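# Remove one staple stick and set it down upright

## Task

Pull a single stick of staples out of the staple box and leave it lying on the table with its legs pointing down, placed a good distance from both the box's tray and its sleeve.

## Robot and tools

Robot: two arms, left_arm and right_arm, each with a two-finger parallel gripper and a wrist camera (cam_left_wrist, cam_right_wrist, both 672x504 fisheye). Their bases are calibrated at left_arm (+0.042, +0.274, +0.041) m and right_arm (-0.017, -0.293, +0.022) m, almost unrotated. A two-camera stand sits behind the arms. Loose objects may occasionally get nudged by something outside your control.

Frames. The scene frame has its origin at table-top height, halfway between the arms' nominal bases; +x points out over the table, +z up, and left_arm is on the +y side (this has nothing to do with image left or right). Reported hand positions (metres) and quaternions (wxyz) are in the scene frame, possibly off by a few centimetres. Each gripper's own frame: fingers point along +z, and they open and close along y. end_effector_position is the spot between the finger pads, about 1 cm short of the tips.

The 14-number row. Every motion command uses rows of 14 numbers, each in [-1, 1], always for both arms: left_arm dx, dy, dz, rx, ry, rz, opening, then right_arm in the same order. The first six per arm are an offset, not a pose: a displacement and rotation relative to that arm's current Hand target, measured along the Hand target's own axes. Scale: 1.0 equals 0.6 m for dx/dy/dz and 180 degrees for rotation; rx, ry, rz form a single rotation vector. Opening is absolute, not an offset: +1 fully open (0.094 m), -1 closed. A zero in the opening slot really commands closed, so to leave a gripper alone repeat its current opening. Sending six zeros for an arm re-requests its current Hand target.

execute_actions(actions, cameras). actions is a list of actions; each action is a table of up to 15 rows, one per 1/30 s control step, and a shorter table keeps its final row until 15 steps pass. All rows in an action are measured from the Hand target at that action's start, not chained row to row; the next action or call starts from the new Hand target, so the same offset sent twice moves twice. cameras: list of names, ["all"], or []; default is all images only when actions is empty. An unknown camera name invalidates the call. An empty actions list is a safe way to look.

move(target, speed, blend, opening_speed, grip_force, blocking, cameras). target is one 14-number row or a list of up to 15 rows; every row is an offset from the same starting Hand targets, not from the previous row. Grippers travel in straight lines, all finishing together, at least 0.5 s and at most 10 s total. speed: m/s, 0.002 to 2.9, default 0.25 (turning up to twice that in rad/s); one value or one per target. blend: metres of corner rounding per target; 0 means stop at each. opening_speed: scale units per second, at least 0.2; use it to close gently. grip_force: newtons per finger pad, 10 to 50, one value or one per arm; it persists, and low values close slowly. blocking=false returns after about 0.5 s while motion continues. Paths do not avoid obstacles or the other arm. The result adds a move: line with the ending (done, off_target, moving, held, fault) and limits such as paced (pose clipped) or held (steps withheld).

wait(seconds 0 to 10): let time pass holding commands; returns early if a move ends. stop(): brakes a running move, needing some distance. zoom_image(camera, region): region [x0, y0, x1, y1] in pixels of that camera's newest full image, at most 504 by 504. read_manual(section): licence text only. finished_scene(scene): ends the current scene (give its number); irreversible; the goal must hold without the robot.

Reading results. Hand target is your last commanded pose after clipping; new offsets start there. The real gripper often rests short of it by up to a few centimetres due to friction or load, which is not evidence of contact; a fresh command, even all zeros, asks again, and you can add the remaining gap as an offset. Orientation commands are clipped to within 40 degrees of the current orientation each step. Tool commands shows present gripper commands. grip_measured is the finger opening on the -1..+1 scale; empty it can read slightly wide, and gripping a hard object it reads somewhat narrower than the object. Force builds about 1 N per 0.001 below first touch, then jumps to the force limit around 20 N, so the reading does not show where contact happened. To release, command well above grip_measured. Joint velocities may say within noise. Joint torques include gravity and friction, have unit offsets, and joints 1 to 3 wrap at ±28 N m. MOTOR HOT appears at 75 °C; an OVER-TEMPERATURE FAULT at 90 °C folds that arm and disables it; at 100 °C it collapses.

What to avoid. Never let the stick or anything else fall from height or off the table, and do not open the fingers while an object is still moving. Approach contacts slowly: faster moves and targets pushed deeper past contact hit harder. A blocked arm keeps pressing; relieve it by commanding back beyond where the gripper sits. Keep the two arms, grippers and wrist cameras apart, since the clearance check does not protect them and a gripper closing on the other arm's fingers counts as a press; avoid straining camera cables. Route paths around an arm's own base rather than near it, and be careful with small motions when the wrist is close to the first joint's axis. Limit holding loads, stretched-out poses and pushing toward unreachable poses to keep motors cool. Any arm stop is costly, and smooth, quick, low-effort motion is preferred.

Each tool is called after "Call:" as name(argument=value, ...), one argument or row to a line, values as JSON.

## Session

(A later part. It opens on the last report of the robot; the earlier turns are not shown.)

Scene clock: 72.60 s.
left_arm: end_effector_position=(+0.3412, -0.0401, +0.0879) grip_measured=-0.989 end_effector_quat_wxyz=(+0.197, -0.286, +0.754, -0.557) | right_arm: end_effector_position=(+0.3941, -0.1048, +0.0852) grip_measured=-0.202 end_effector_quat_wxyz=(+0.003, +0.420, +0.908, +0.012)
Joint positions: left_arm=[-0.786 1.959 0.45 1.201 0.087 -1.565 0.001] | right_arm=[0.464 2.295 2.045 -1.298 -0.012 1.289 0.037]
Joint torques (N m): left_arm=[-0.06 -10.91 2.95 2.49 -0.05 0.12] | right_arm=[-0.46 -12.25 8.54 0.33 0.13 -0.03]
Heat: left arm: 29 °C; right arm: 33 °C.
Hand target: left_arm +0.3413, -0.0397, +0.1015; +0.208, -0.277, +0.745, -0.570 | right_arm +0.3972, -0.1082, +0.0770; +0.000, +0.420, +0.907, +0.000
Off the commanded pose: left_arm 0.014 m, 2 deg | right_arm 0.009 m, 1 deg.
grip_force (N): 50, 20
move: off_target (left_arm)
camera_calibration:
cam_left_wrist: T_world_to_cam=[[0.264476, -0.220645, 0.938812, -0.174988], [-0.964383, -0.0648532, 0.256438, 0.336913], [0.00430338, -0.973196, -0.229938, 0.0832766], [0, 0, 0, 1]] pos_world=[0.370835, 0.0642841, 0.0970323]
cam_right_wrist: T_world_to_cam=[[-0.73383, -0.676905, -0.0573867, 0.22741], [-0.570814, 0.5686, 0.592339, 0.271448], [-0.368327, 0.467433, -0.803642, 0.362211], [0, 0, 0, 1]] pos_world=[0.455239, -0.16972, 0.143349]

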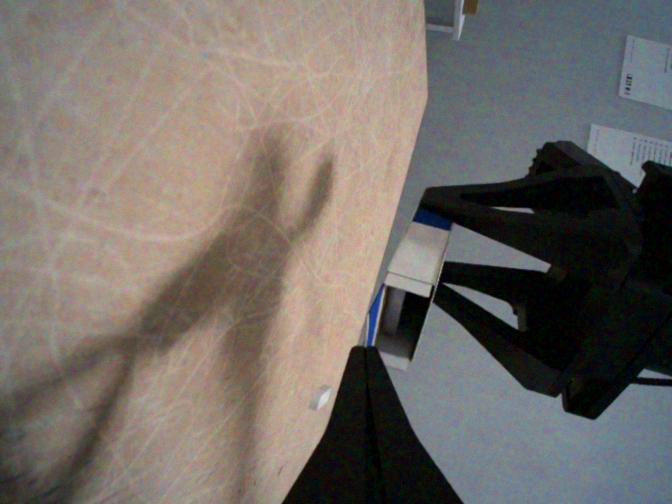

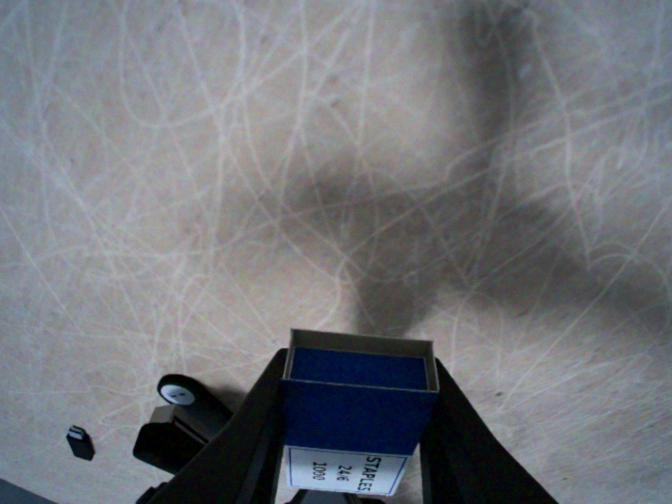

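Call:
move(
  target=[
    [0,0.012,-0.042,0,0,0,-1,0,0,0,0,0,0,-0.3],
  ],
  cameras=["all"],
  speed=0.05,
)

Call:
zoom_image(
  camera="cam_left_wrist",
  region=[280, 200, 480, 350],
)

Scene clock: 73.80 s.
left_arm: end_effector_position=(+0.3260, -0.0231, +0.0941) grip_measured=-0.989 end_effector_quat_wxyz=(+0.202, -0.284, +0.748, -0.564) | right_arm: end_effector_position=(+0.3860, -0.0990, +0.0854) grip_measured=-0.203 end_effector_quat_wxyz=(-0.020, +0.418, +0.908, +0.019)
Joint positions: left_arm=[-0.782 1.909 0.351 1.272 0.087 -1.564 0.001] | right_arm=[0.467 2.295 2.045 -1.318 -0.054 1.287 0.037]
Joint torques (N m): left_arm=[0.46 -9.81 2.24 2.38 0.05 0.14] | right_arm=[-0.72 -12.37 8.34 0.48 0.53 -0.01]
Heat: left arm: 29 °C; right arm: 33 °C.
Hand target: left_arm +0.3243, -0.0198, +0.1012; +0.208, -0.277, +0.745, -0.570 | right_arm +0.3973, -0.1081, +0.0770; +0.000, +0.420, +0.907, +0.000
Off the commanded pose: left_arm 0.008 m, 1 deg | right_arm 0.017 m, 3 deg.
grip_force (N): 50, 20
move: off_target (right_arm)
camera_calibration:
cam_left_wrist: T_world_to_cam=[[0.250445, -0.206449, 0.945863, -0.168871], [-0.968069, -0.0644915, 0.242248, 0.324245], [0.0109881, -0.97633, -0.216009, 0.0976576], [0, 0, 0, 1]] pos_world=[0.355111, 0.0813938, 0.102275]
cam_right_wrist: T_world_to_cam=[[-0.732577, -0.678691, -0.0520438, 0.224292], [-0.551845, 0.547416, 0.629129, 0.25078], [-0.398495, 0.489606, -0.775557, 0.368137], [0, 0, 0, 1]] pos_world=[0.449403, -0.165298, 0.139412]

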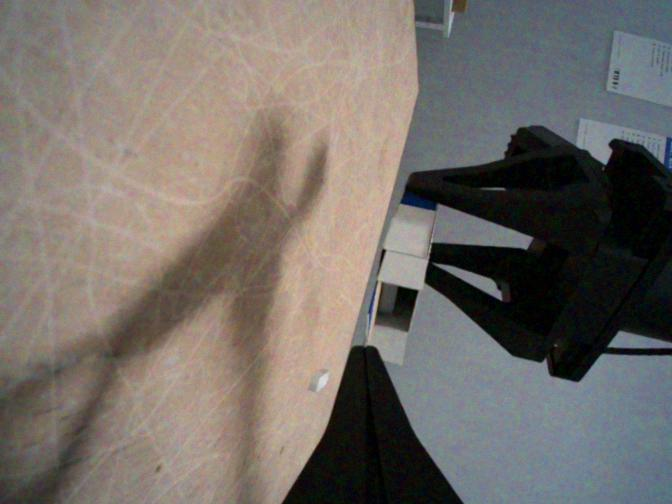

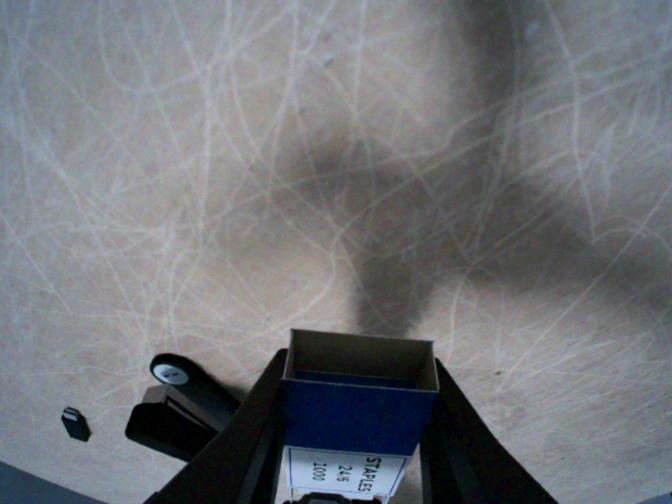

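Scaled by 2.520 from the camera's 672x504 image, which has a finer 960x720 frame.

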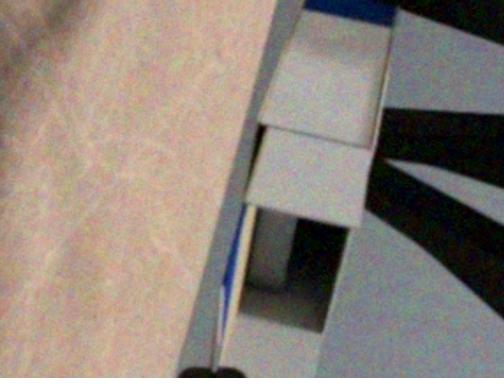

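Call:
move(
  target=[
    [0,0.012,-0.042,0,0,0,-1,0,0,0,0,0,0,-0.3],
  ],
  cameras=["all"],
  speed=0.05,
)

Call:
zoom_image(
  camera="cam_left_wrist",
  region=[280, 200, 480, 350],
)

Scene clock: 74.97 s.
left_arm: end_effector_position=(+0.3093, -0.0025, +0.0951) grip_measured=-0.989 end_effector_quat_wxyz=(+0.204, -0.285, +0.747, -0.564) | right_arm: end_effector_position=(+0.3859, -0.0991, +0.0854) grip_measured=-0.203 end_effector_quat_wxyz=(-0.020, +0.418, +0.908, +0.018)
Joint positions: left_arm=[-0.77 1.863 0.244 1.334 0.096 -1.561 0.001] | right_arm=[0.467 2.295 2.045 -1.319 -0.054 1.287 0.037]
Joint torques (N m): left_arm=[0.38 -8.69 2.04 2.37 0.07 0.14] | right_arm=[-0.73 -12.36 8.35 0.48 0.53 -0.01]
Heat: left arm: 29 °C; right arm: 33 °C.
Hand target: left_arm +0.3072, +0.0001, +0.1009; +0.208, -0.277, +0.746, -0.570 | right_arm +0.3972, -0.1081, +0.0770; +0.000, +0.420, +0.907, +0.000
Off the commanded pose: left_arm 0.007 m, 1 deg | right_arm 0.017 m, 3 deg.
grip_force (N): 50, 20
move: off_target (right_arm)
camera_calibration:
cam_left_wrist: T_world_to_cam=[[0.249254, -0.204607, 0.946577, -0.161022], [-0.968328, -0.067377, 0.240417, 0.309474], [0.0145866, -0.976523, -0.214921, 0.117033], [0, 0, 0, 1]] pos_world=[0.338101, 0.10219, 0.10317]
cam_right_wrist: T_world_to_cam=[[-0.732626, -0.678702, -0.0512007, 0.224052], [-0.551486, 0.547846, 0.629069, 0.250697], [-0.398901, 0.489109, -0.775661, 0.368262], [0, 0, 0, 1]] pos_world=[0.449303, -0.165399, 0.139412]

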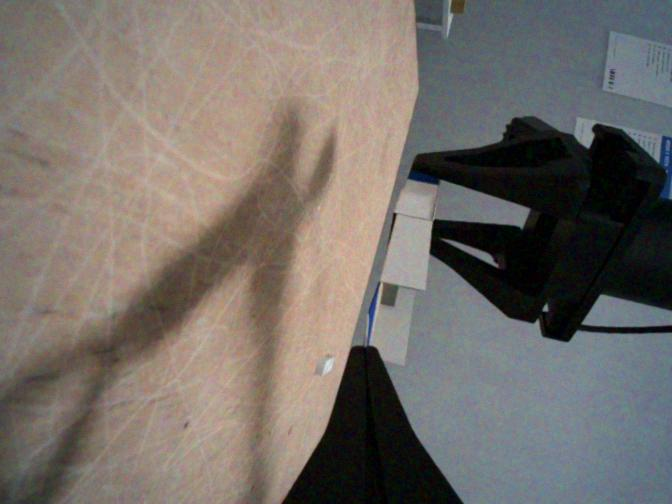

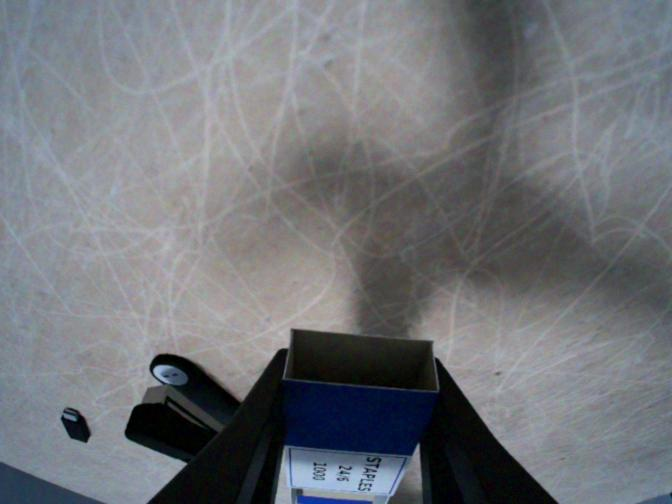

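Scaled by 2.520 from the camera's 672x504 image, which has a finer 960x720 frame.

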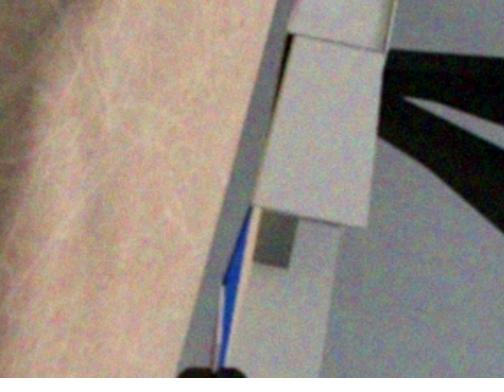

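Call:
move(
  target=[
    [0,0.06,0.016,-0.1,0,0,-1,0.0237,-0.004,0.06,0,0,0,-0.3],
    [0,0.117,0.031,-0.194,0,0,-1,0.0237,-0.004,0.112,0,0,0,-0.3],
  ],
  cameras=["all"],
  speed=0.06,
  blend=0.02,
)

Call:
zoom_image(
  camera="cam_left_wrist",
  region=[280, 200, 480, 350],
)

Scene clock: 81.00 s.
left_arm: end_effector_position=(+0.3114, -0.0018, +0.0379) grip_measured=-0.989 end_effector_quat_wxyz=(+0.125, -0.326, +0.872, -0.342) | right_arm: end_effector_position=(+0.3853, -0.0940, +0.0295) grip_measured=-0.204 end_effector_quat_wxyz=(-0.004, +0.417, +0.909, +0.018)
Joint positions: left_arm=[-0.78 1.725 0.577 0.32 0.063 -1.511 0.001] | right_arm=[0.488 2.308 1.843 -1.083 -0.029 1.306 0.037]
Joint torques (N m): left_arm=[-0.54 -6.02 6.3 1.31 -0.05 0.04] | right_arm=[0.09 -11.93 5.37 0.68 0.3 0.11]
Heat: left arm: 29 °C; right arm: 33 °C.
Hand target: left_arm +0.3065, +0.0004, +0.0283; +0.115, -0.326, +0.882, -0.320 | right_arm +0.3862, -0.0989, +0.0098; +0.000, +0.421, +0.907, +0.000
Off the commanded pose: left_arm 0.011 m, 3 deg | right_arm 0.020 m, 2 deg.
grip_force (N): 50, 20
move: off_target (left_arm, right_arm)
camera_calibration:
cam_left_wrist: T_world_to_cam=[[0.528952, -0.54876, 0.647358, -0.183637], [-0.838011, -0.217327, 0.500507, 0.274441], [-0.13397, -0.807237, -0.574822, 0.165547], [0, 0, 0, 1]] pos_world=[0.349298, 0.0925063, 0.0766791]
cam_right_wrist: T_world_to_cam=[[-0.72981, -0.680619, -0.0643045, 0.223367], [-0.5709, 0.554998, 0.605021, 0.291546], [-0.3761, 0.478262, -0.793608, 0.312869], [0, 0, 0, 1]] pos_world=[0.447129, -0.159412, 0.0862674]

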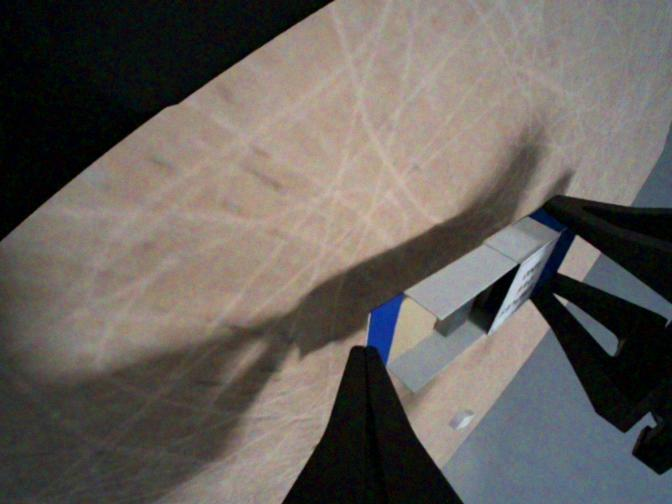

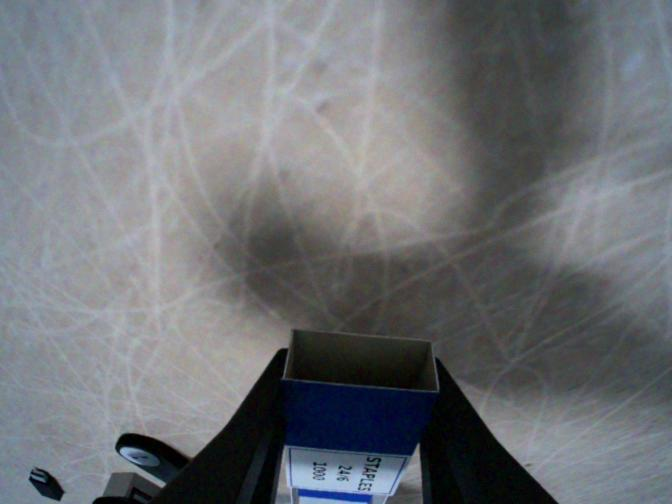

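Scaled by 2.520 from the camera's 672x504 image, which has a finer 960x720 frame.

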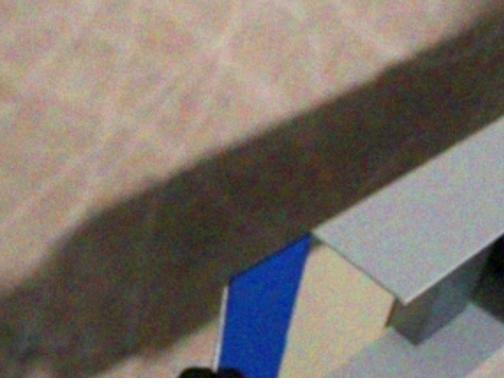

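Call:
move(
  target=[
    [0,0.015,0.02,0,0,0,-1,0,0,0.027,0,0,0,-0.3],
  ],
  cameras=["all"],
  speed=0.06,
)

Call:
zoom_image(
  camera="cam_left_wrist",
  region=[320, 200, 570, 390],
)

Scene clock: 82.03 s.
left_arm: end_effector_position=(+0.3195, +0.0004, +0.0285) grip_measured=-0.989 end_effector_quat_wxyz=(+0.149, -0.321, +0.874, -0.334) | right_arm: end_effector_position=(+0.3931, -0.0908, +0.0149) grip_measured=-0.204 end_effector_quat_wxyz=(+0.007, +0.420, +0.907, +0.029)
Joint positions: left_arm=[-0.783 1.776 0.577 0.377 0.018 -1.484 0.001] | right_arm=[0.488 2.327 1.815 -1.005 -0.026 1.314 0.037]
Joint torques (N m): left_arm=[-0.46 -5.45 5 1.49 0.32 -0.21] | right_arm=[0.08 -11.95 5.2 0.5 0.27 0]
Heat: left arm: 28 °C; right arm: 33 °C.
Hand target: left_arm +0.3070, -0.0002, +0.0134; +0.115, -0.326, +0.882, -0.320 | right_arm +0.3863, -0.0989, -0.0064; +0.000, +0.420, +0.907, +0.000
Off the commanded pose: left_arm 0.020 m, 4 deg | right_arm 0.024 m, 3 deg.
grip_force (N): 50, 20
move: off_target (left_arm, right_arm)
camera_calibration:
cam_left_wrist: T_world_to_cam=[[0.50735, -0.564799, 0.650844, -0.173898], [-0.855607, -0.24021, 0.458515, 0.293323], [-0.102629, -0.789494, -0.605117, 0.153876], [0, 0, 0, 1]] pos_world=[0.354988, 0.0937257, 0.0718003]
cam_right_wrist: T_world_to_cam=[[-0.733269, -0.673648, -0.0922737, 0.232754], [-0.583312, 0.553512, 0.594451, 0.308037], [-0.349376, 0.489717, -0.79882, 0.293405], [0, 0, 0, 1]] pos_world=[0.452862, -0.157393, 0.0727419]

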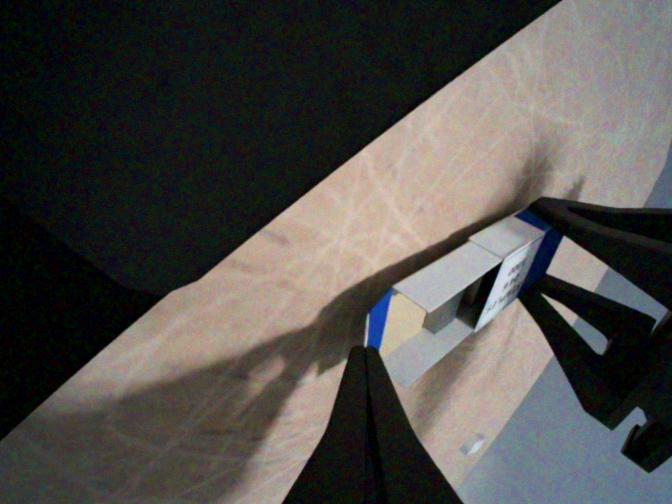

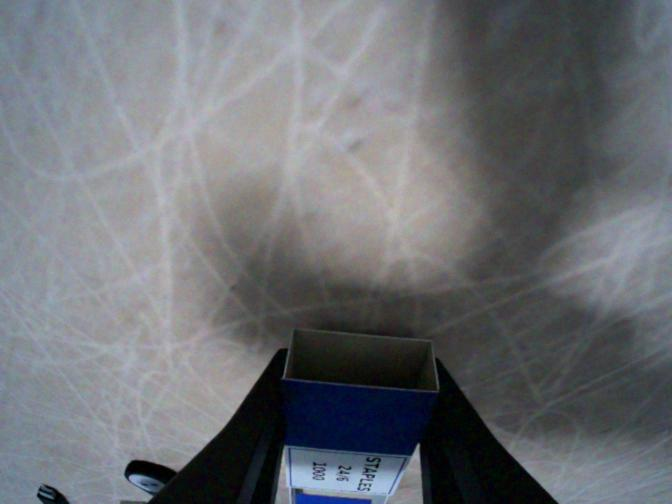

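Scaled by 2.016 from the camera's 672x504 image, which has a finer 960x720 frame.

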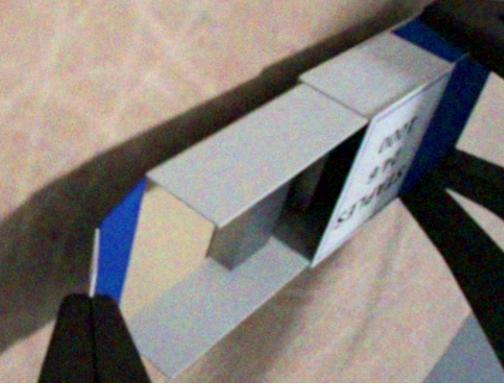

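Call:
move(
  target=[
    [0,0,0.0,0,0,0,-1,0,0,0.006,0,0,0,-0.3],
    [0,0,0.0,0,0,0,-0.75,0,0,0.006,0,0,0,-0.3],
    [0,0,-0.08,0,0,0,-0.75,0,0,0.006,0,0,0,-0.3],
  ],
  cameras=["all"],
  speed=0.06,
)

Call:
zoom_image(
  camera="cam_left_wrist",
  region=[320, 150, 570, 340],
)

Scene clock: 84.87 s.
left_arm: end_effector_position=(+0.2889, +0.0187, +0.0483) grip_measured=-0.752 end_effector_quat_wxyz=(+0.115, -0.325, +0.883, -0.320) | right_arm: end_effector_position=(+0.3936, -0.0928, +0.0113) grip_measured=-0.204 end_effector_quat_wxyz=(+0.010, +0.420, +0.907, +0.024)
Joint positions: left_arm=[-0.783 1.577 0.525 0.172 0.064 -1.502 0.012] | right_arm=[0.488 2.333 1.811 -0.998 -0.015 1.314 0.037]
Joint torques (N m): left_arm=[0.5 -8.44 4.42 1.6 0 0.04] | right_arm=[0.09 -12.03 5.07 0.53 0.16 0]
Heat: left arm: 28 °C; right arm: 32 °C.
Hand target: left_arm +0.2872, +0.0232, +0.0503; +0.115, -0.326, +0.882, -0.320 | right_arm +0.3863, -0.0989, -0.0101; +0.000, +0.420, +0.907, +0.000
Off the commanded pose: left_arm 0.005 m, 0 deg | right_arm 0.023 m, 3 deg.
grip_force (N): 50, 20
move: off_target (right_arm); target 2's new opening was sent with left_arm's hand 0.020 m and 4 deg from that target
camera_calibration:
cam_left_wrist: T_world_to_cam=[[0.544266, -0.578824, 0.607238, -0.169184], [-0.823368, -0.229871, 0.518868, 0.250058], [-0.160747, -0.782383, -0.601696, 0.193597], [0, 0, 0, 1]] pos_world=[0.329091, 0.111021, 0.0894743]
cam_right_wrist: T_world_to_cam=[[-0.733562, -0.67418, -0.085836, 0.231432], [-0.583959, 0.560647, 0.587083, 0.31255], [-0.347676, 0.480786, -0.804963, 0.290149], [0, 0, 0, 1]] pos_world=[0.453164, -0.158703, 0.0699319]

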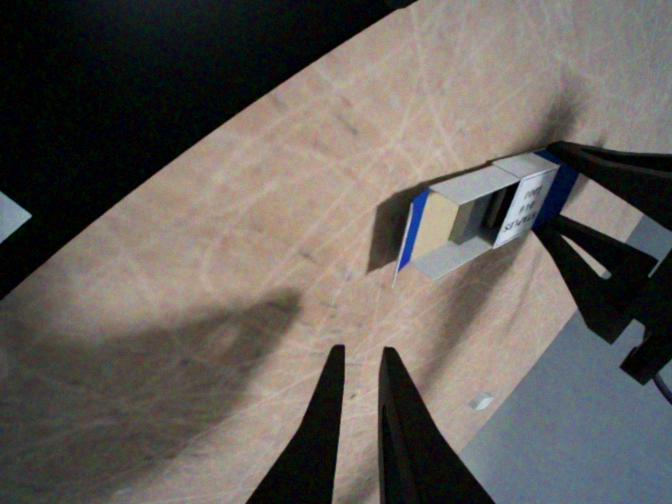

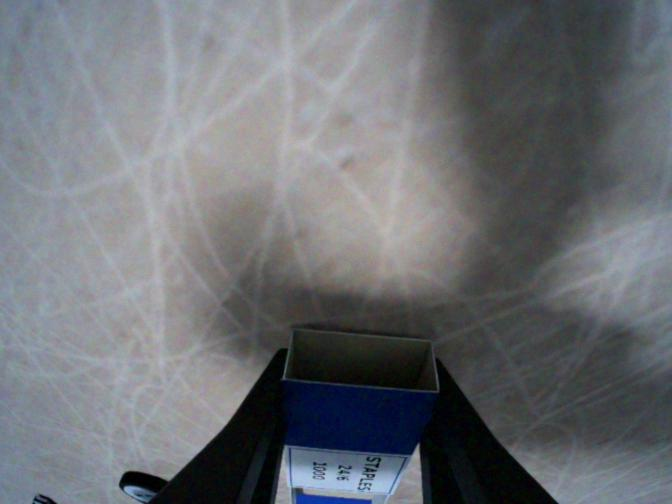

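Scaled by 2.016 from the camera's 672x504 image, which has a finer 960x720 frame.

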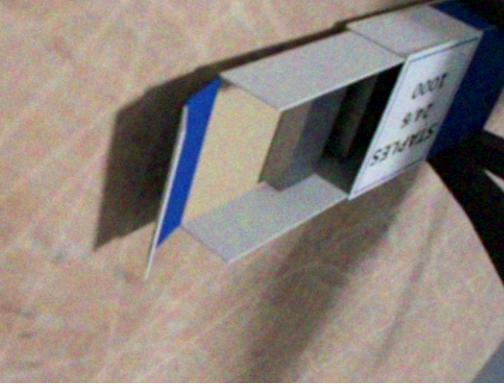

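Call:
move(
  target=[
    [-0.013,-0.16,-0.06,-0.139,0,0,0,0,0,0.0,0,0,0,-0.3],
  ],
  cameras=["cam_left_wrist"],
  speed=0.15,
)

Call:
zoom_image(
  camera="cam_left_wrist",
  region=[320, 100, 570, 290],
)

Scene clock: 87.43 s.
left_arm: end_effector_position=(+0.3213, -0.0087, +0.1348) grip_measured=-0.002 end_effector_quat_wxyz=(+0.032, -0.348, +0.929, -0.124) | right_arm: end_effector_position=(+0.3936, -0.0928, +0.0113) grip_measured=-0.204 end_effector_quat_wxyz=(+0.010, +0.420, +0.907, +0.024)
Joint positions: left_arm=[-0.783 1.821 1.427 -0.924 0.047 -1.495 0.047] | right_arm=[0.488 2.333 1.811 -0.998 -0.015 1.314 0.037]
Joint torques (N m): left_arm=[-0.23 -8.98 8.8 0.76 -0.19 0.09] | right_arm=[0.08 -12.01 5.05 0.52 0.16 0]
Heat: left arm: 28 °C; right arm: 32 °C.
Hand target: left_arm +0.3265, -0.0101, +0.1394; +0.042, -0.344, +0.930, -0.121 | right_arm +0.3863, -0.0989, -0.0101; +0.000, +0.420, +0.907, +0.000
Off the commanded pose: left_arm 0.007 m, 1 deg | right_arm 0.023 m, 3 deg.
grip_force (N): 50, 20
move: off_target (right_arm)
camera_calibration:
cam_left_wrist: T_world_to_cam=[[0.670832, -0.710461, 0.212675, -0.24376], [-0.645662, -0.41843, 0.638778, 0.150651], [-0.364837, -0.565828, -0.739414, 0.315491], [0, 0, 0, 1]] pos_world=[0.375894, 0.0683687, 0.188887]
Images, in order (width x height): cam_left_wrist 672x504.

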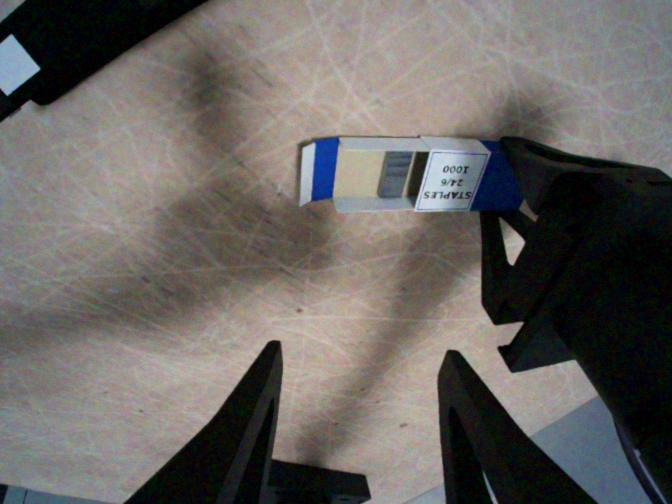

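Scaled by 2.016 from the camera's 672x504 image, which has a finer 960x720 frame.

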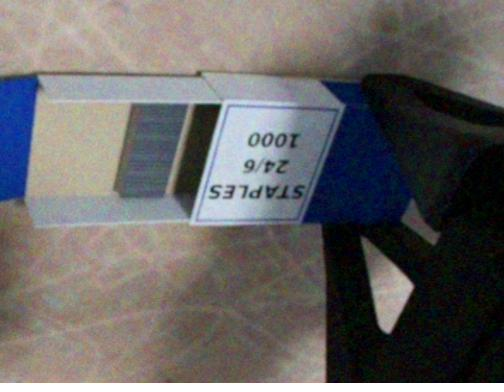

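Call:
move(
  target=[
    [0,0,0,0,0,0,0,0.012,0.006,0.015,0,0,0,-0.3],
    [0,0,0,0,0,0,0,0.012,0.006,0.015,0,0,0,0.1],
    [0,0,0,0,0,0,0,0.012,0.006,-0.2,0,0,0,0.1],
    [0,0,0,0,0,0,0,-0.1,-0.2,-0.25,0,0,0,0.1],
  ],
  cameras=["cam_left_wrist"],
  speed=0.15,
)

Call:
zoom_image(
  camera="cam_left_wrist",
  region=[280, 100, 530, 290],
)

Scene clock: 89.60 s.
left_arm: end_effector_position=(+0.3211, -0.0084, +0.1347) grip_measured=-0.002 end_effector_quat_wxyz=(+0.032, -0.348, +0.929, -0.123) | right_arm: end_effector_position=(+0.3927, -0.0893, +0.0097) grip_measured=+0.097 end_effector_quat_wxyz=(+0.012, +0.421, +0.907, +0.024)
Joint positions: left_arm=[-0.783 1.821 1.427 -0.925 0.047 -1.495 0.047] | right_arm=[0.497 2.336 1.81 -0.992 -0.011 1.325 0.052]
Joint torques (N m): left_arm=[-0.21 -9.01 8.81 0.79 -0.19 0.09] | right_arm=[-0.02 -15.35 6.2 0.51 0.05 0]
Heat: left arm: 29 °C; right arm: 32 °C.
Hand target: left_arm +0.3265, -0.0101, +0.1394; +0.042, -0.344, +0.930, -0.121 | right_arm +0.3931, -0.0895, +0.0097; +0.014, +0.421, +0.907, +0.024 (not the last commanded pose)
Off the commanded pose: left_arm 0.007 m, 1 deg | right_arm 0.195 m, 3 deg.
grip_force (N): 50, 20
move: held (right_arm; a check stopped the path); path passed 2 of 4 targets; target 2's new opening was sent with right_arm's hand 0.029 m and 3 deg from that target; limits=held
pose unreachable (right arm): on one or more control steps of this call, first in action 0 (counted from 0), this arm could not follow its commanded pose, so it was not sent that pose on those steps. It may still have moved: this result reports where it is.
cause: moving toward the commanded pose would bring a part of the arm too close to another arm (this arm's forearm (the part past joint 3) and the left arm's wrist (the part past joint 4), 15 mm apart when this arm was first held).
camera_calibration:
cam_left_wrist: T_world_to_cam=[[0.670786, -0.710934, 0.211234, -0.243166], [-0.645317, -0.419107, 0.638683, 0.150539], [-0.365531, -0.564732, -0.739908, 0.31581], [0, 0, 0, 1]] pos_world=[0.375696, 0.0685648, 0.188888]
Images, in order (width x height): cam_left_wrist 672x504.

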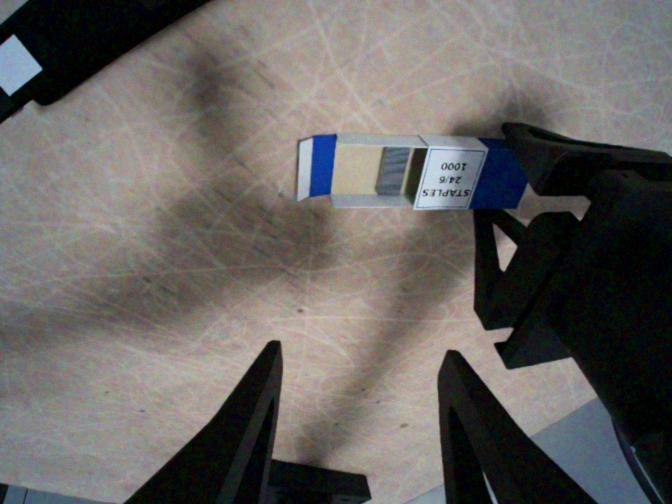

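Scaled by 2.016 from the camera's 672x504 image, which has a finer 960x720 frame.

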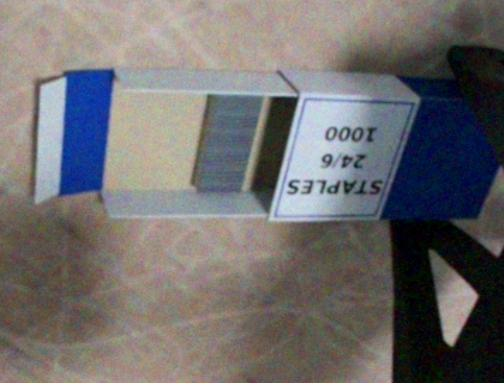

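Call:
move(
  target=[
    [0,0.193,-0.1,0,0,0,0,0,0,0,0,0,0,0.1],
    [0,0.193,-0.1,0,0,0,0,0,0,-0.18,0,0,0,0.1],
    [0,0.193,-0.1,0,0,0,0,-0.1,-0.2,-0.25,0,0,0,0.1],
  ],
  cameras=["all"],
  speed=0.15,
)

Scene clock: 94.10 s.
left_arm: end_effector_position=(+0.2477, +0.0794, +0.1693) grip_measured=-0.002 end_effector_quat_wxyz=(+0.041, -0.344, +0.929, -0.129) | right_arm: end_effector_position=(+0.3368, -0.2162, +0.1480) grip_measured=+0.097 end_effector_quat_wxyz=(+0.007, +0.423, +0.906, +0.019)
Joint positions: left_arm=[-0.741 1.359 1.089 -1.033 0.047 -1.447 0.047] | right_arm=[0.241 1.886 1.673 -1.324 -0.023 1.074 0.052]
Joint torques (N m): left_arm=[0.38 -6.69 5.29 0.83 -0.08 0.09] | right_arm=[-0.05 -13.67 5.15 0.51 0 -0.06]
Heat: left arm: 28 °C; right arm: 33 °C.
Hand target: left_arm +0.2440, +0.0867, +0.1680; +0.042, -0.344, +0.930, -0.121 | right_arm +0.3336, -0.2174, +0.1532; +0.014, +0.421, +0.907, +0.023
Off the commanded pose: left_arm 0.008 m, 1 deg | right_arm 0.006 m, 1 deg.
grip_force (N): 50, 20
move: done
camera_calibration:
cam_left_wrist: T_world_to_cam=[[0.662807, -0.713058, 0.228548, -0.13955], [-0.661004, -0.413782, 0.625985, 0.123556], [-0.351795, -0.565979, -0.745592, 0.361776], [0, 0, 0, 1]] pos_world=[0.301437, 0.156376, 0.224287]
cam_right_wrist: T_world_to_cam=[[-0.738196, -0.670505, -0.0740946, 0.118882], [-0.574402, 0.567166, 0.590242, 0.266105], [-0.353736, 0.478274, -0.803819, 0.441142], [0, 0, 0, 1]] pos_world=[0.396657, -0.282202, 0.20634]

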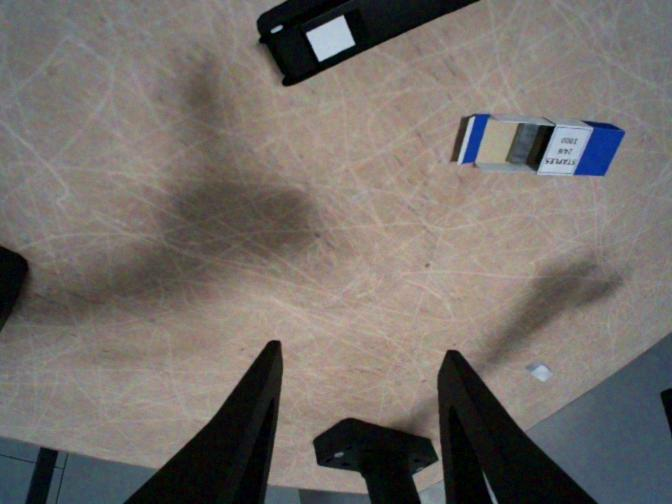

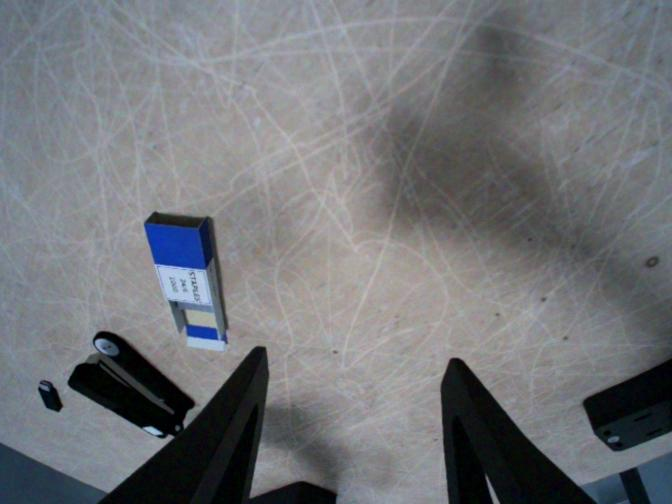

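Call:
move(
  target=[
    [0.017,-0.224,0.178,0,0,0,-0.4,0,0,0,0,0,0,0.1],
  ],
  cameras=["cam_left_wrist"],
  speed=0.15,
)

Call:
zoom_image(
  camera="cam_left_wrist",
  region=[250, 200, 450, 350],
)

Scene clock: 96.13 s.
left_arm: end_effector_position=(+0.3298, -0.0332, +0.0928) grip_measured=-0.398 end_effector_quat_wxyz=(+0.028, -0.343, +0.932, -0.113) | right_arm: end_effector_position=(+0.3368, -0.2162, +0.1480) grip_measured=+0.097 end_effector_quat_wxyz=(+0.007, +0.423, +0.906, +0.020)
Joint positions: left_arm=[-0.814 1.961 1.45 -0.828 0.039 -1.514 0.028] | right_arm=[0.241 1.886 1.673 -1.324 -0.024 1.074 0.052]
Joint torques (N m): left_arm=[-0.49 -10.44 8.59 0.95 -0.22 -0.01] | right_arm=[-0.06 -13.67 5.15 0.51 0.03 -0.05]
Heat: left arm: 29 °C; right arm: 34 °C.
Hand target: left_arm +0.3379, -0.0395, +0.0988; +0.042, -0.344, +0.930, -0.121 | right_arm +0.3336, -0.2174, +0.1532; +0.014, +0.421, +0.907, +0.024
Off the commanded pose: left_arm 0.012 m, 2 deg | right_arm 0.006 m, 1 deg.
grip_force (N): 50, 20
move: off_target (left_arm)
camera_calibration:
cam_left_wrist: T_world_to_cam=[[0.666117, -0.721207, 0.190127, -0.254682], [-0.641203, -0.42353, 0.639907, 0.17096], [-0.380981, -0.548163, -0.744561, 0.280001], [0, 0, 0, 1]] pos_world=[0.385943, 0.0422138, 0.147501]
Images, in order (width x height): cam_left_wrist 672x504.

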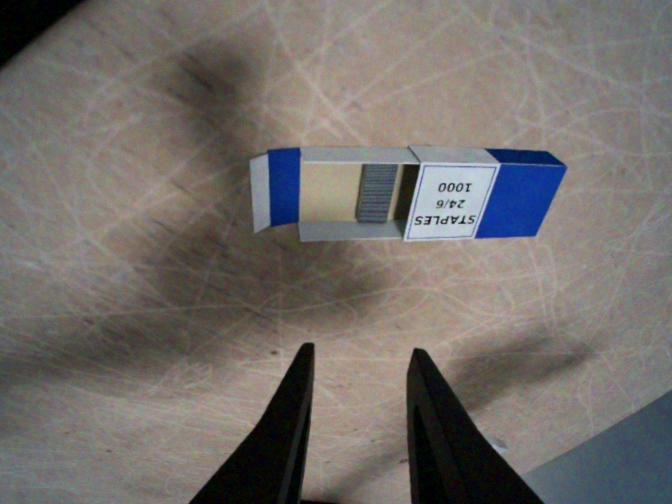

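Scaled by 2.520 from the camera's 672x504 image, which has a finer 960x720 frame.

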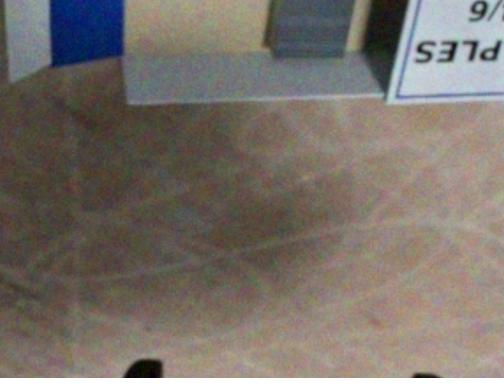

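Call:
move(
  target=[
    [0.006,-0.002,0.095,0,0,0,-0.5,0,0,0,0,0,0,0.1],
  ],
  cameras=["cam_left_wrist"],
  speed=0.12,
)

Call:
zoom_image(
  camera="cam_left_wrist",
  region=[280, 220, 480, 370],
)

Scene clock: 97.60 s.
left_arm: end_effector_position=(+0.3458, -0.0557, +0.0501) grip_measured=-0.498 end_effector_quat_wxyz=(+0.035, -0.343, +0.930, -0.128) | right_arm: end_effector_position=(+0.3368, -0.2162, +0.1480) grip_measured=+0.097 end_effector_quat_wxyz=(+0.007, +0.423, +0.906, +0.020)
Joint positions: left_arm=[-0.824 2.088 1.45 -0.67 0.036 -1.526 0.024] | right_arm=[0.241 1.886 1.673 -1.324 -0.024 1.074 0.052]
Joint torques (N m): left_arm=[-0.54 -11.51 5.15 1.13 -0.2 -0.02] | right_arm=[-0.06 -13.67 5.14 0.5 0.02 -0.05]
Heat: left arm: 29 °C; right arm: 34 °C.
Hand target: left_arm +0.3451, -0.0539, +0.0439; +0.042, -0.344, +0.930, -0.121 | right_arm +0.3336, -0.2174, +0.1532; +0.014, +0.421, +0.907, +0.024
Off the commanded pose: left_arm 0.006 m, 1 deg | right_arm 0.006 m, 1 deg.
grip_force (N): 50, 20
move: done
camera_calibration:
cam_left_wrist: T_world_to_cam=[[0.662433, -0.71565, 0.221421, -0.273432], [-0.654965, -0.409834, 0.634867, 0.204756], [-0.363597, -0.56558, -0.740214, 0.234707], [0, 0, 0, 1]] pos_world=[0.400577, 0.0209799, 0.104284]
Images, in order (width x height): cam_left_wrist 672x504.

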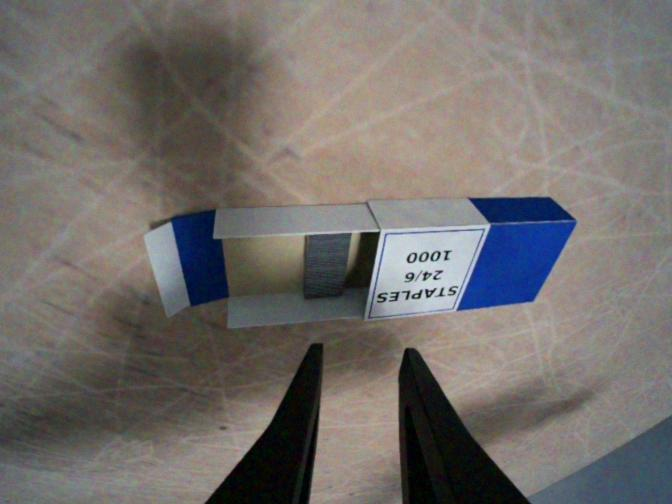

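Scaled by 2.520 from the camera's 672x504 image, which has a finer 960x720 frame.

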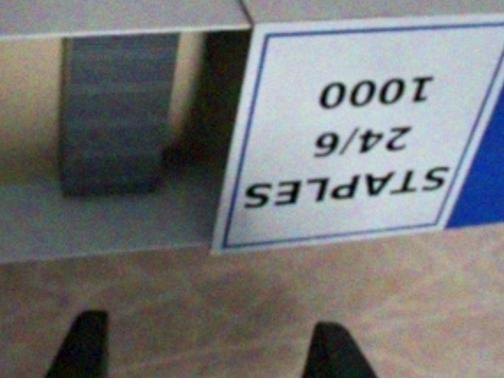

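Call:
move(
  target=[
    [0,0.0086,0.0323,-0.044,0,0,-0.66,0,0,0,0,0,0,0.1],
  ],
  cameras=["cam_left_wrist"],
  speed=0.08,
)

Call:
zoom_image(
  camera="cam_left_wrist",
  region=[280, 250, 480, 400],
)

Scene clock: 99.27 s.
left_arm: end_effector_position=(+0.3452, -0.0559, +0.0300) grip_measured=-0.658 end_effector_quat_wxyz=(+0.014, -0.345, +0.936, -0.074) | right_arm: end_effector_position=(+0.3368, -0.2162, +0.1480) grip_measured=+0.097 end_effector_quat_wxyz=(+0.007, +0.423, +0.906, +0.020)
Joint positions: left_arm=[-0.827 2.209 1.586 -0.801 0.032 -1.526 0.016] | right_arm=[0.241 1.886 1.673 -1.324 -0.024 1.074 0.052]
Joint torques (N m): left_arm=[-0.57 -10.81 7.54 0.5 -0.23 -0.03] | right_arm=[-0.06 -13.67 5.15 0.51 0.02 -0.05]
Heat: left arm: 29 °C; right arm: 34 °C.
Hand target: left_arm +0.3450, -0.0540, +0.0239; +0.018, -0.346, +0.936, -0.056 | right_arm +0.3336, -0.2174, +0.1532; +0.014, +0.421, +0.907, +0.024
Off the commanded pose: left_arm 0.006 m, 2 deg | right_arm 0.006 m, 1 deg.
grip_force (N): 50, 20
move: done
camera_calibration:
cam_left_wrist: T_world_to_cam=[[0.673987, -0.731005, 0.106645, -0.270117], [-0.606081, -0.464623, 0.645594, 0.196828], [-0.422382, -0.499758, -0.756198, 0.243983], [0, 0, 0, 1]] pos_world=[0.404404, 0.0159261, 0.0862353]
Images, in order (width x height): cam_left_wrist 672x504.

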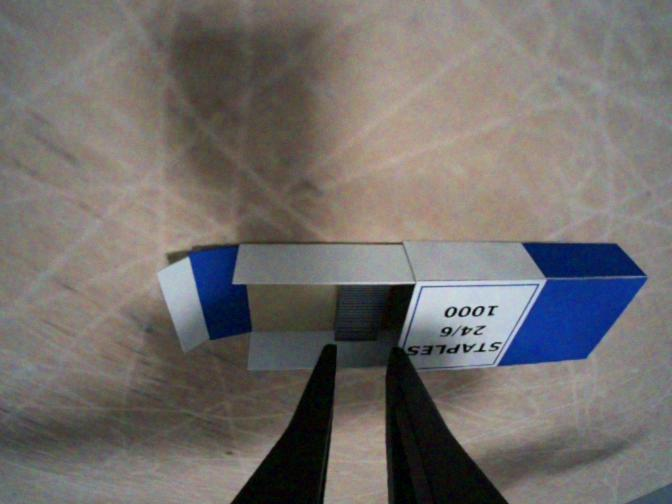

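Scaled by 2.520 from the camera's 672x504 image, which has a finer 960x720 frame.

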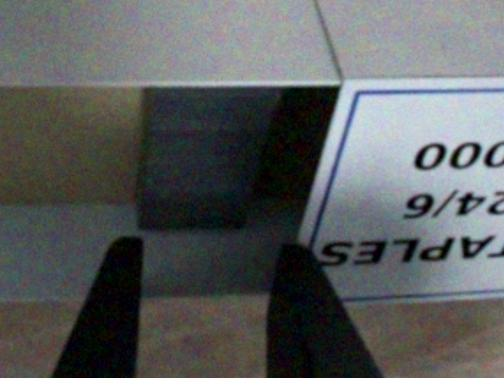

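Call:
move(
  target=[
    [0.002,0.002,0.0215,0,0,0,-0.66,0,0,0,0,0,0,0.1],
  ],
  cameras=["cam_left_wrist"],
  speed=0.04,
)

Call:
zoom_image(
  camera="cam_left_wrist",
  region=[280, 270, 480, 420],
)

Scene clock: 100.17 s.
left_arm: end_effector_position=(+0.3441, -0.0568, +0.0290) grip_measured=-0.658 end_effector_quat_wxyz=(+0.013, -0.345, +0.936, -0.073) | right_arm: end_effector_position=(+0.3368, -0.2162, +0.1480) grip_measured=+0.097 end_effector_quat_wxyz=(+0.007, +0.423, +0.906, +0.020)
Joint positions: left_arm=[-0.83 2.212 1.586 -0.8 0.032 -1.529 0.016] | right_arm=[0.241 1.886 1.673 -1.324 -0.024 1.074 0.052]
Joint torques (N m): left_arm=[-0.58 -9.32 5.94 0.91 -0.24 -0.03] | right_arm=[-0.06 -13.67 5.14 0.51 0.02 -0.06]
Heat: left arm: 29 °C; right arm: 34 °C.
Hand target: left_arm +0.3442, -0.0551, +0.0109; +0.018, -0.346, +0.936, -0.056 | right_arm +0.3336, -0.2174, +0.1532; +0.014, +0.421, +0.907, +0.024
Off the commanded pose: left_arm 0.018 m, 2 deg | right_arm 0.006 m, 1 deg.
grip_force (N): 50, 20
move: off_target (left_arm)
camera_calibration:
cam_left_wrist: T_world_to_cam=[[0.673805, -0.731408, 0.105023, -0.269792], [-0.605365, -0.464922, 0.64605, 0.196063], [-0.423699, -0.498889, -0.756035, 0.242935], [0, 0, 0, 1]] pos_world=[0.403408, 0.0150233, 0.0853354]
Images, in order (width x height): cam_left_wrist 672x504.

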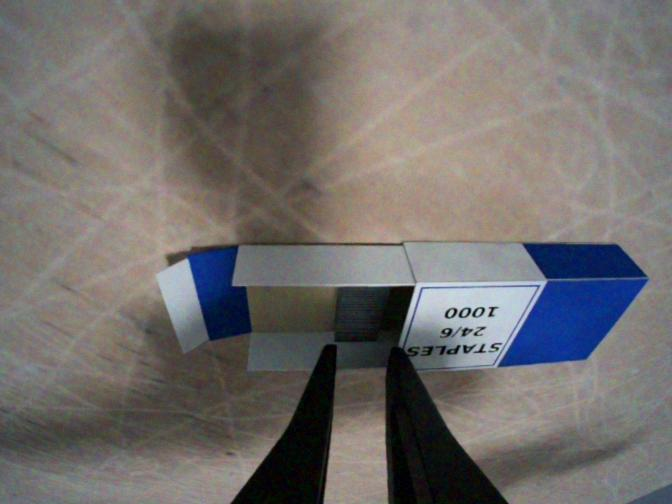

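Scaled by 2.520 from the camera's 672x504 image, which has a finer 960x720 frame.

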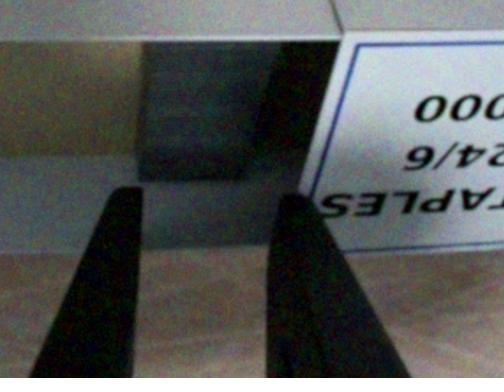

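Call:
move(
  target=[
    [0,0,-0.06,0,0,0,-0.66,0,0,0,0,0,0,0.1],
    [0,0.0,0,0,0,0,-0.66,0,0,0,0,0,0,0.1],
  ],
  cameras=["cam_left_wrist"],
  speed=0.08,
)

Call:
zoom_image(
  camera="cam_left_wrist",
  region=[280, 270, 480, 420],
)

Scene clock: 102.27 s.
left_arm: end_effector_position=(+0.3431, -0.0551, +0.0291) grip_measured=-0.658 end_effector_quat_wxyz=(+0.011, -0.345, +0.936, -0.066) | right_arm: end_effector_position=(+0.3368, -0.2162, +0.1480) grip_measured=+0.097 end_effector_quat_wxyz=(+0.007, +0.423, +0.906, +0.020)
Joint positions: left_arm=[-0.83 2.217 1.597 -0.82 0.03 -1.529 0.016] | right_arm=[0.241 1.886 1.673 -1.324 -0.024 1.074 0.052]
Joint torques (N m): left_arm=[-0.57 -9.94 5.12 1.09 -0.22 -0.03] | right_arm=[-0.05 -13.67 5.14 0.51 0.02 -0.05]
Heat: left arm: 29 °C; right arm: 34 °C.
Hand target: left_arm +0.3442, -0.0550, +0.0109; +0.018, -0.346, +0.937, -0.056 | right_arm +0.3336, -0.2174, +0.1532; +0.014, +0.421, +0.907, +0.024
Off the commanded pose: left_arm 0.018 m, 1 deg | right_arm 0.006 m, 1 deg.
grip_force (N): 50, 20
move: off_target (left_arm)
camera_calibration:
cam_left_wrist: T_world_to_cam=[[0.675141, -0.732094, 0.0906812, -0.268038], [-0.599738, -0.473148, 0.645325, 0.193828], [-0.429533, -0.490071, -0.758507, 0.245899], [0, 0, 0, 1]] pos_world=[0.402832, 0.0159881, 0.0857401]
Images, in order (width x height): cam_left_wrist 672x504.

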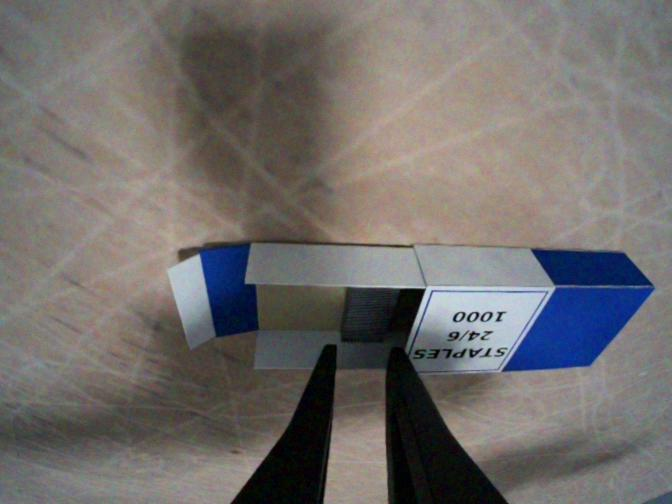

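Scaled by 2.520 from the camera's 672x504 image, which has a finer 960x720 frame.

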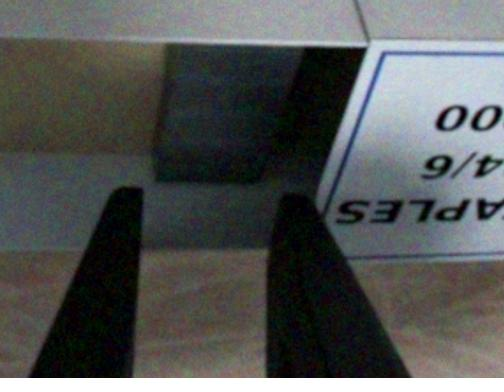

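Call:
move(
  target=[
    [0.01,-0.003,-0.05,0,0,0,-0.66,0,0,0,0,0,0,0.1],
    [0.01,-0.003,0,0,0,0,-0.66,0,0,0,0,0,0,0.1],
  ],
  cameras=["cam_left_wrist"],
  speed=0.06,
)

Call:
zoom_image(
  camera="cam_left_wrist",
  region=[280, 270, 480, 420],
)

Scene clock: 104.40 s.
left_arm: end_effector_position=(+0.3385, -0.0604, +0.0256) grip_measured=-0.658 end_effector_quat_wxyz=(+0.011, -0.344, +0.937, -0.065) | right_arm: end_effector_position=(+0.3368, -0.2162, +0.1480) grip_measured=+0.097 end_effector_quat_wxyz=(+0.007, +0.423, +0.906, +0.020)
Joint positions: left_arm=[-0.846 2.227 1.599 -0.814 0.029 -1.542 0.016] | right_arm=[0.241 1.886 1.673 -1.324 -0.024 1.074 0.052]
Joint torques (N m): left_arm=[-0.4 -10.19 5.72 0.97 -0.22 -0.04] | right_arm=[-0.06 -13.67 5.14 0.51 0.03 -0.05]
Heat: left arm: 29 °C; right arm: 35 °C.
Hand target: left_arm +0.3409, -0.0603, +0.0112; +0.018, -0.346, +0.937, -0.056 | right_arm +0.3336, -0.2174, +0.1532; +0.014, +0.421, +0.907, +0.024
Off the commanded pose: left_arm 0.015 m, 1 deg | right_arm 0.006 m, 1 deg.
grip_force (N): 50, 20
move: off_target (left_arm)
camera_calibration:
cam_left_wrist: T_world_to_cam=[[0.672831, -0.734503, 0.0883323, -0.267788], [-0.600247, -0.472214, 0.645536, 0.191035], [-0.432437, -0.487358, -0.758604, 0.239791], [0, 0, 0, 1]] pos_world=[0.398538, 0.0103821, 0.0822405]
Images, in order (width x height): cam_left_wrist 672x504.

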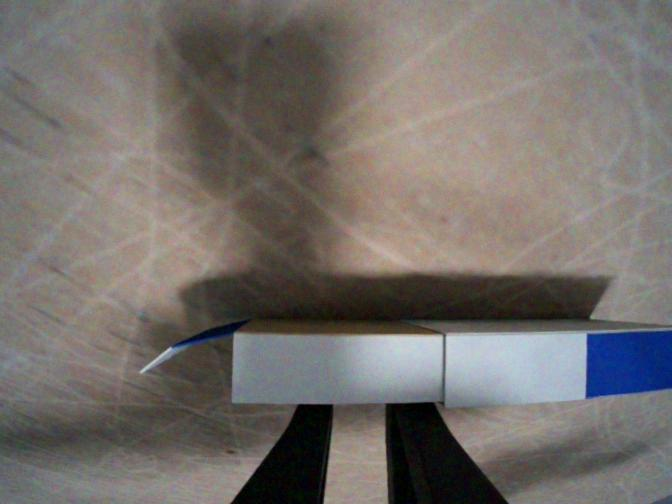

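Scaled by 2.520 from the camera's 672x504 image, which has a finer 960x720 frame.

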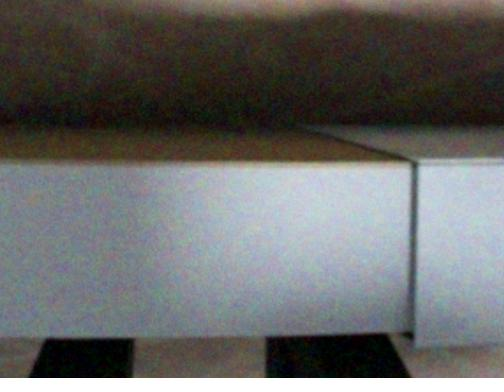

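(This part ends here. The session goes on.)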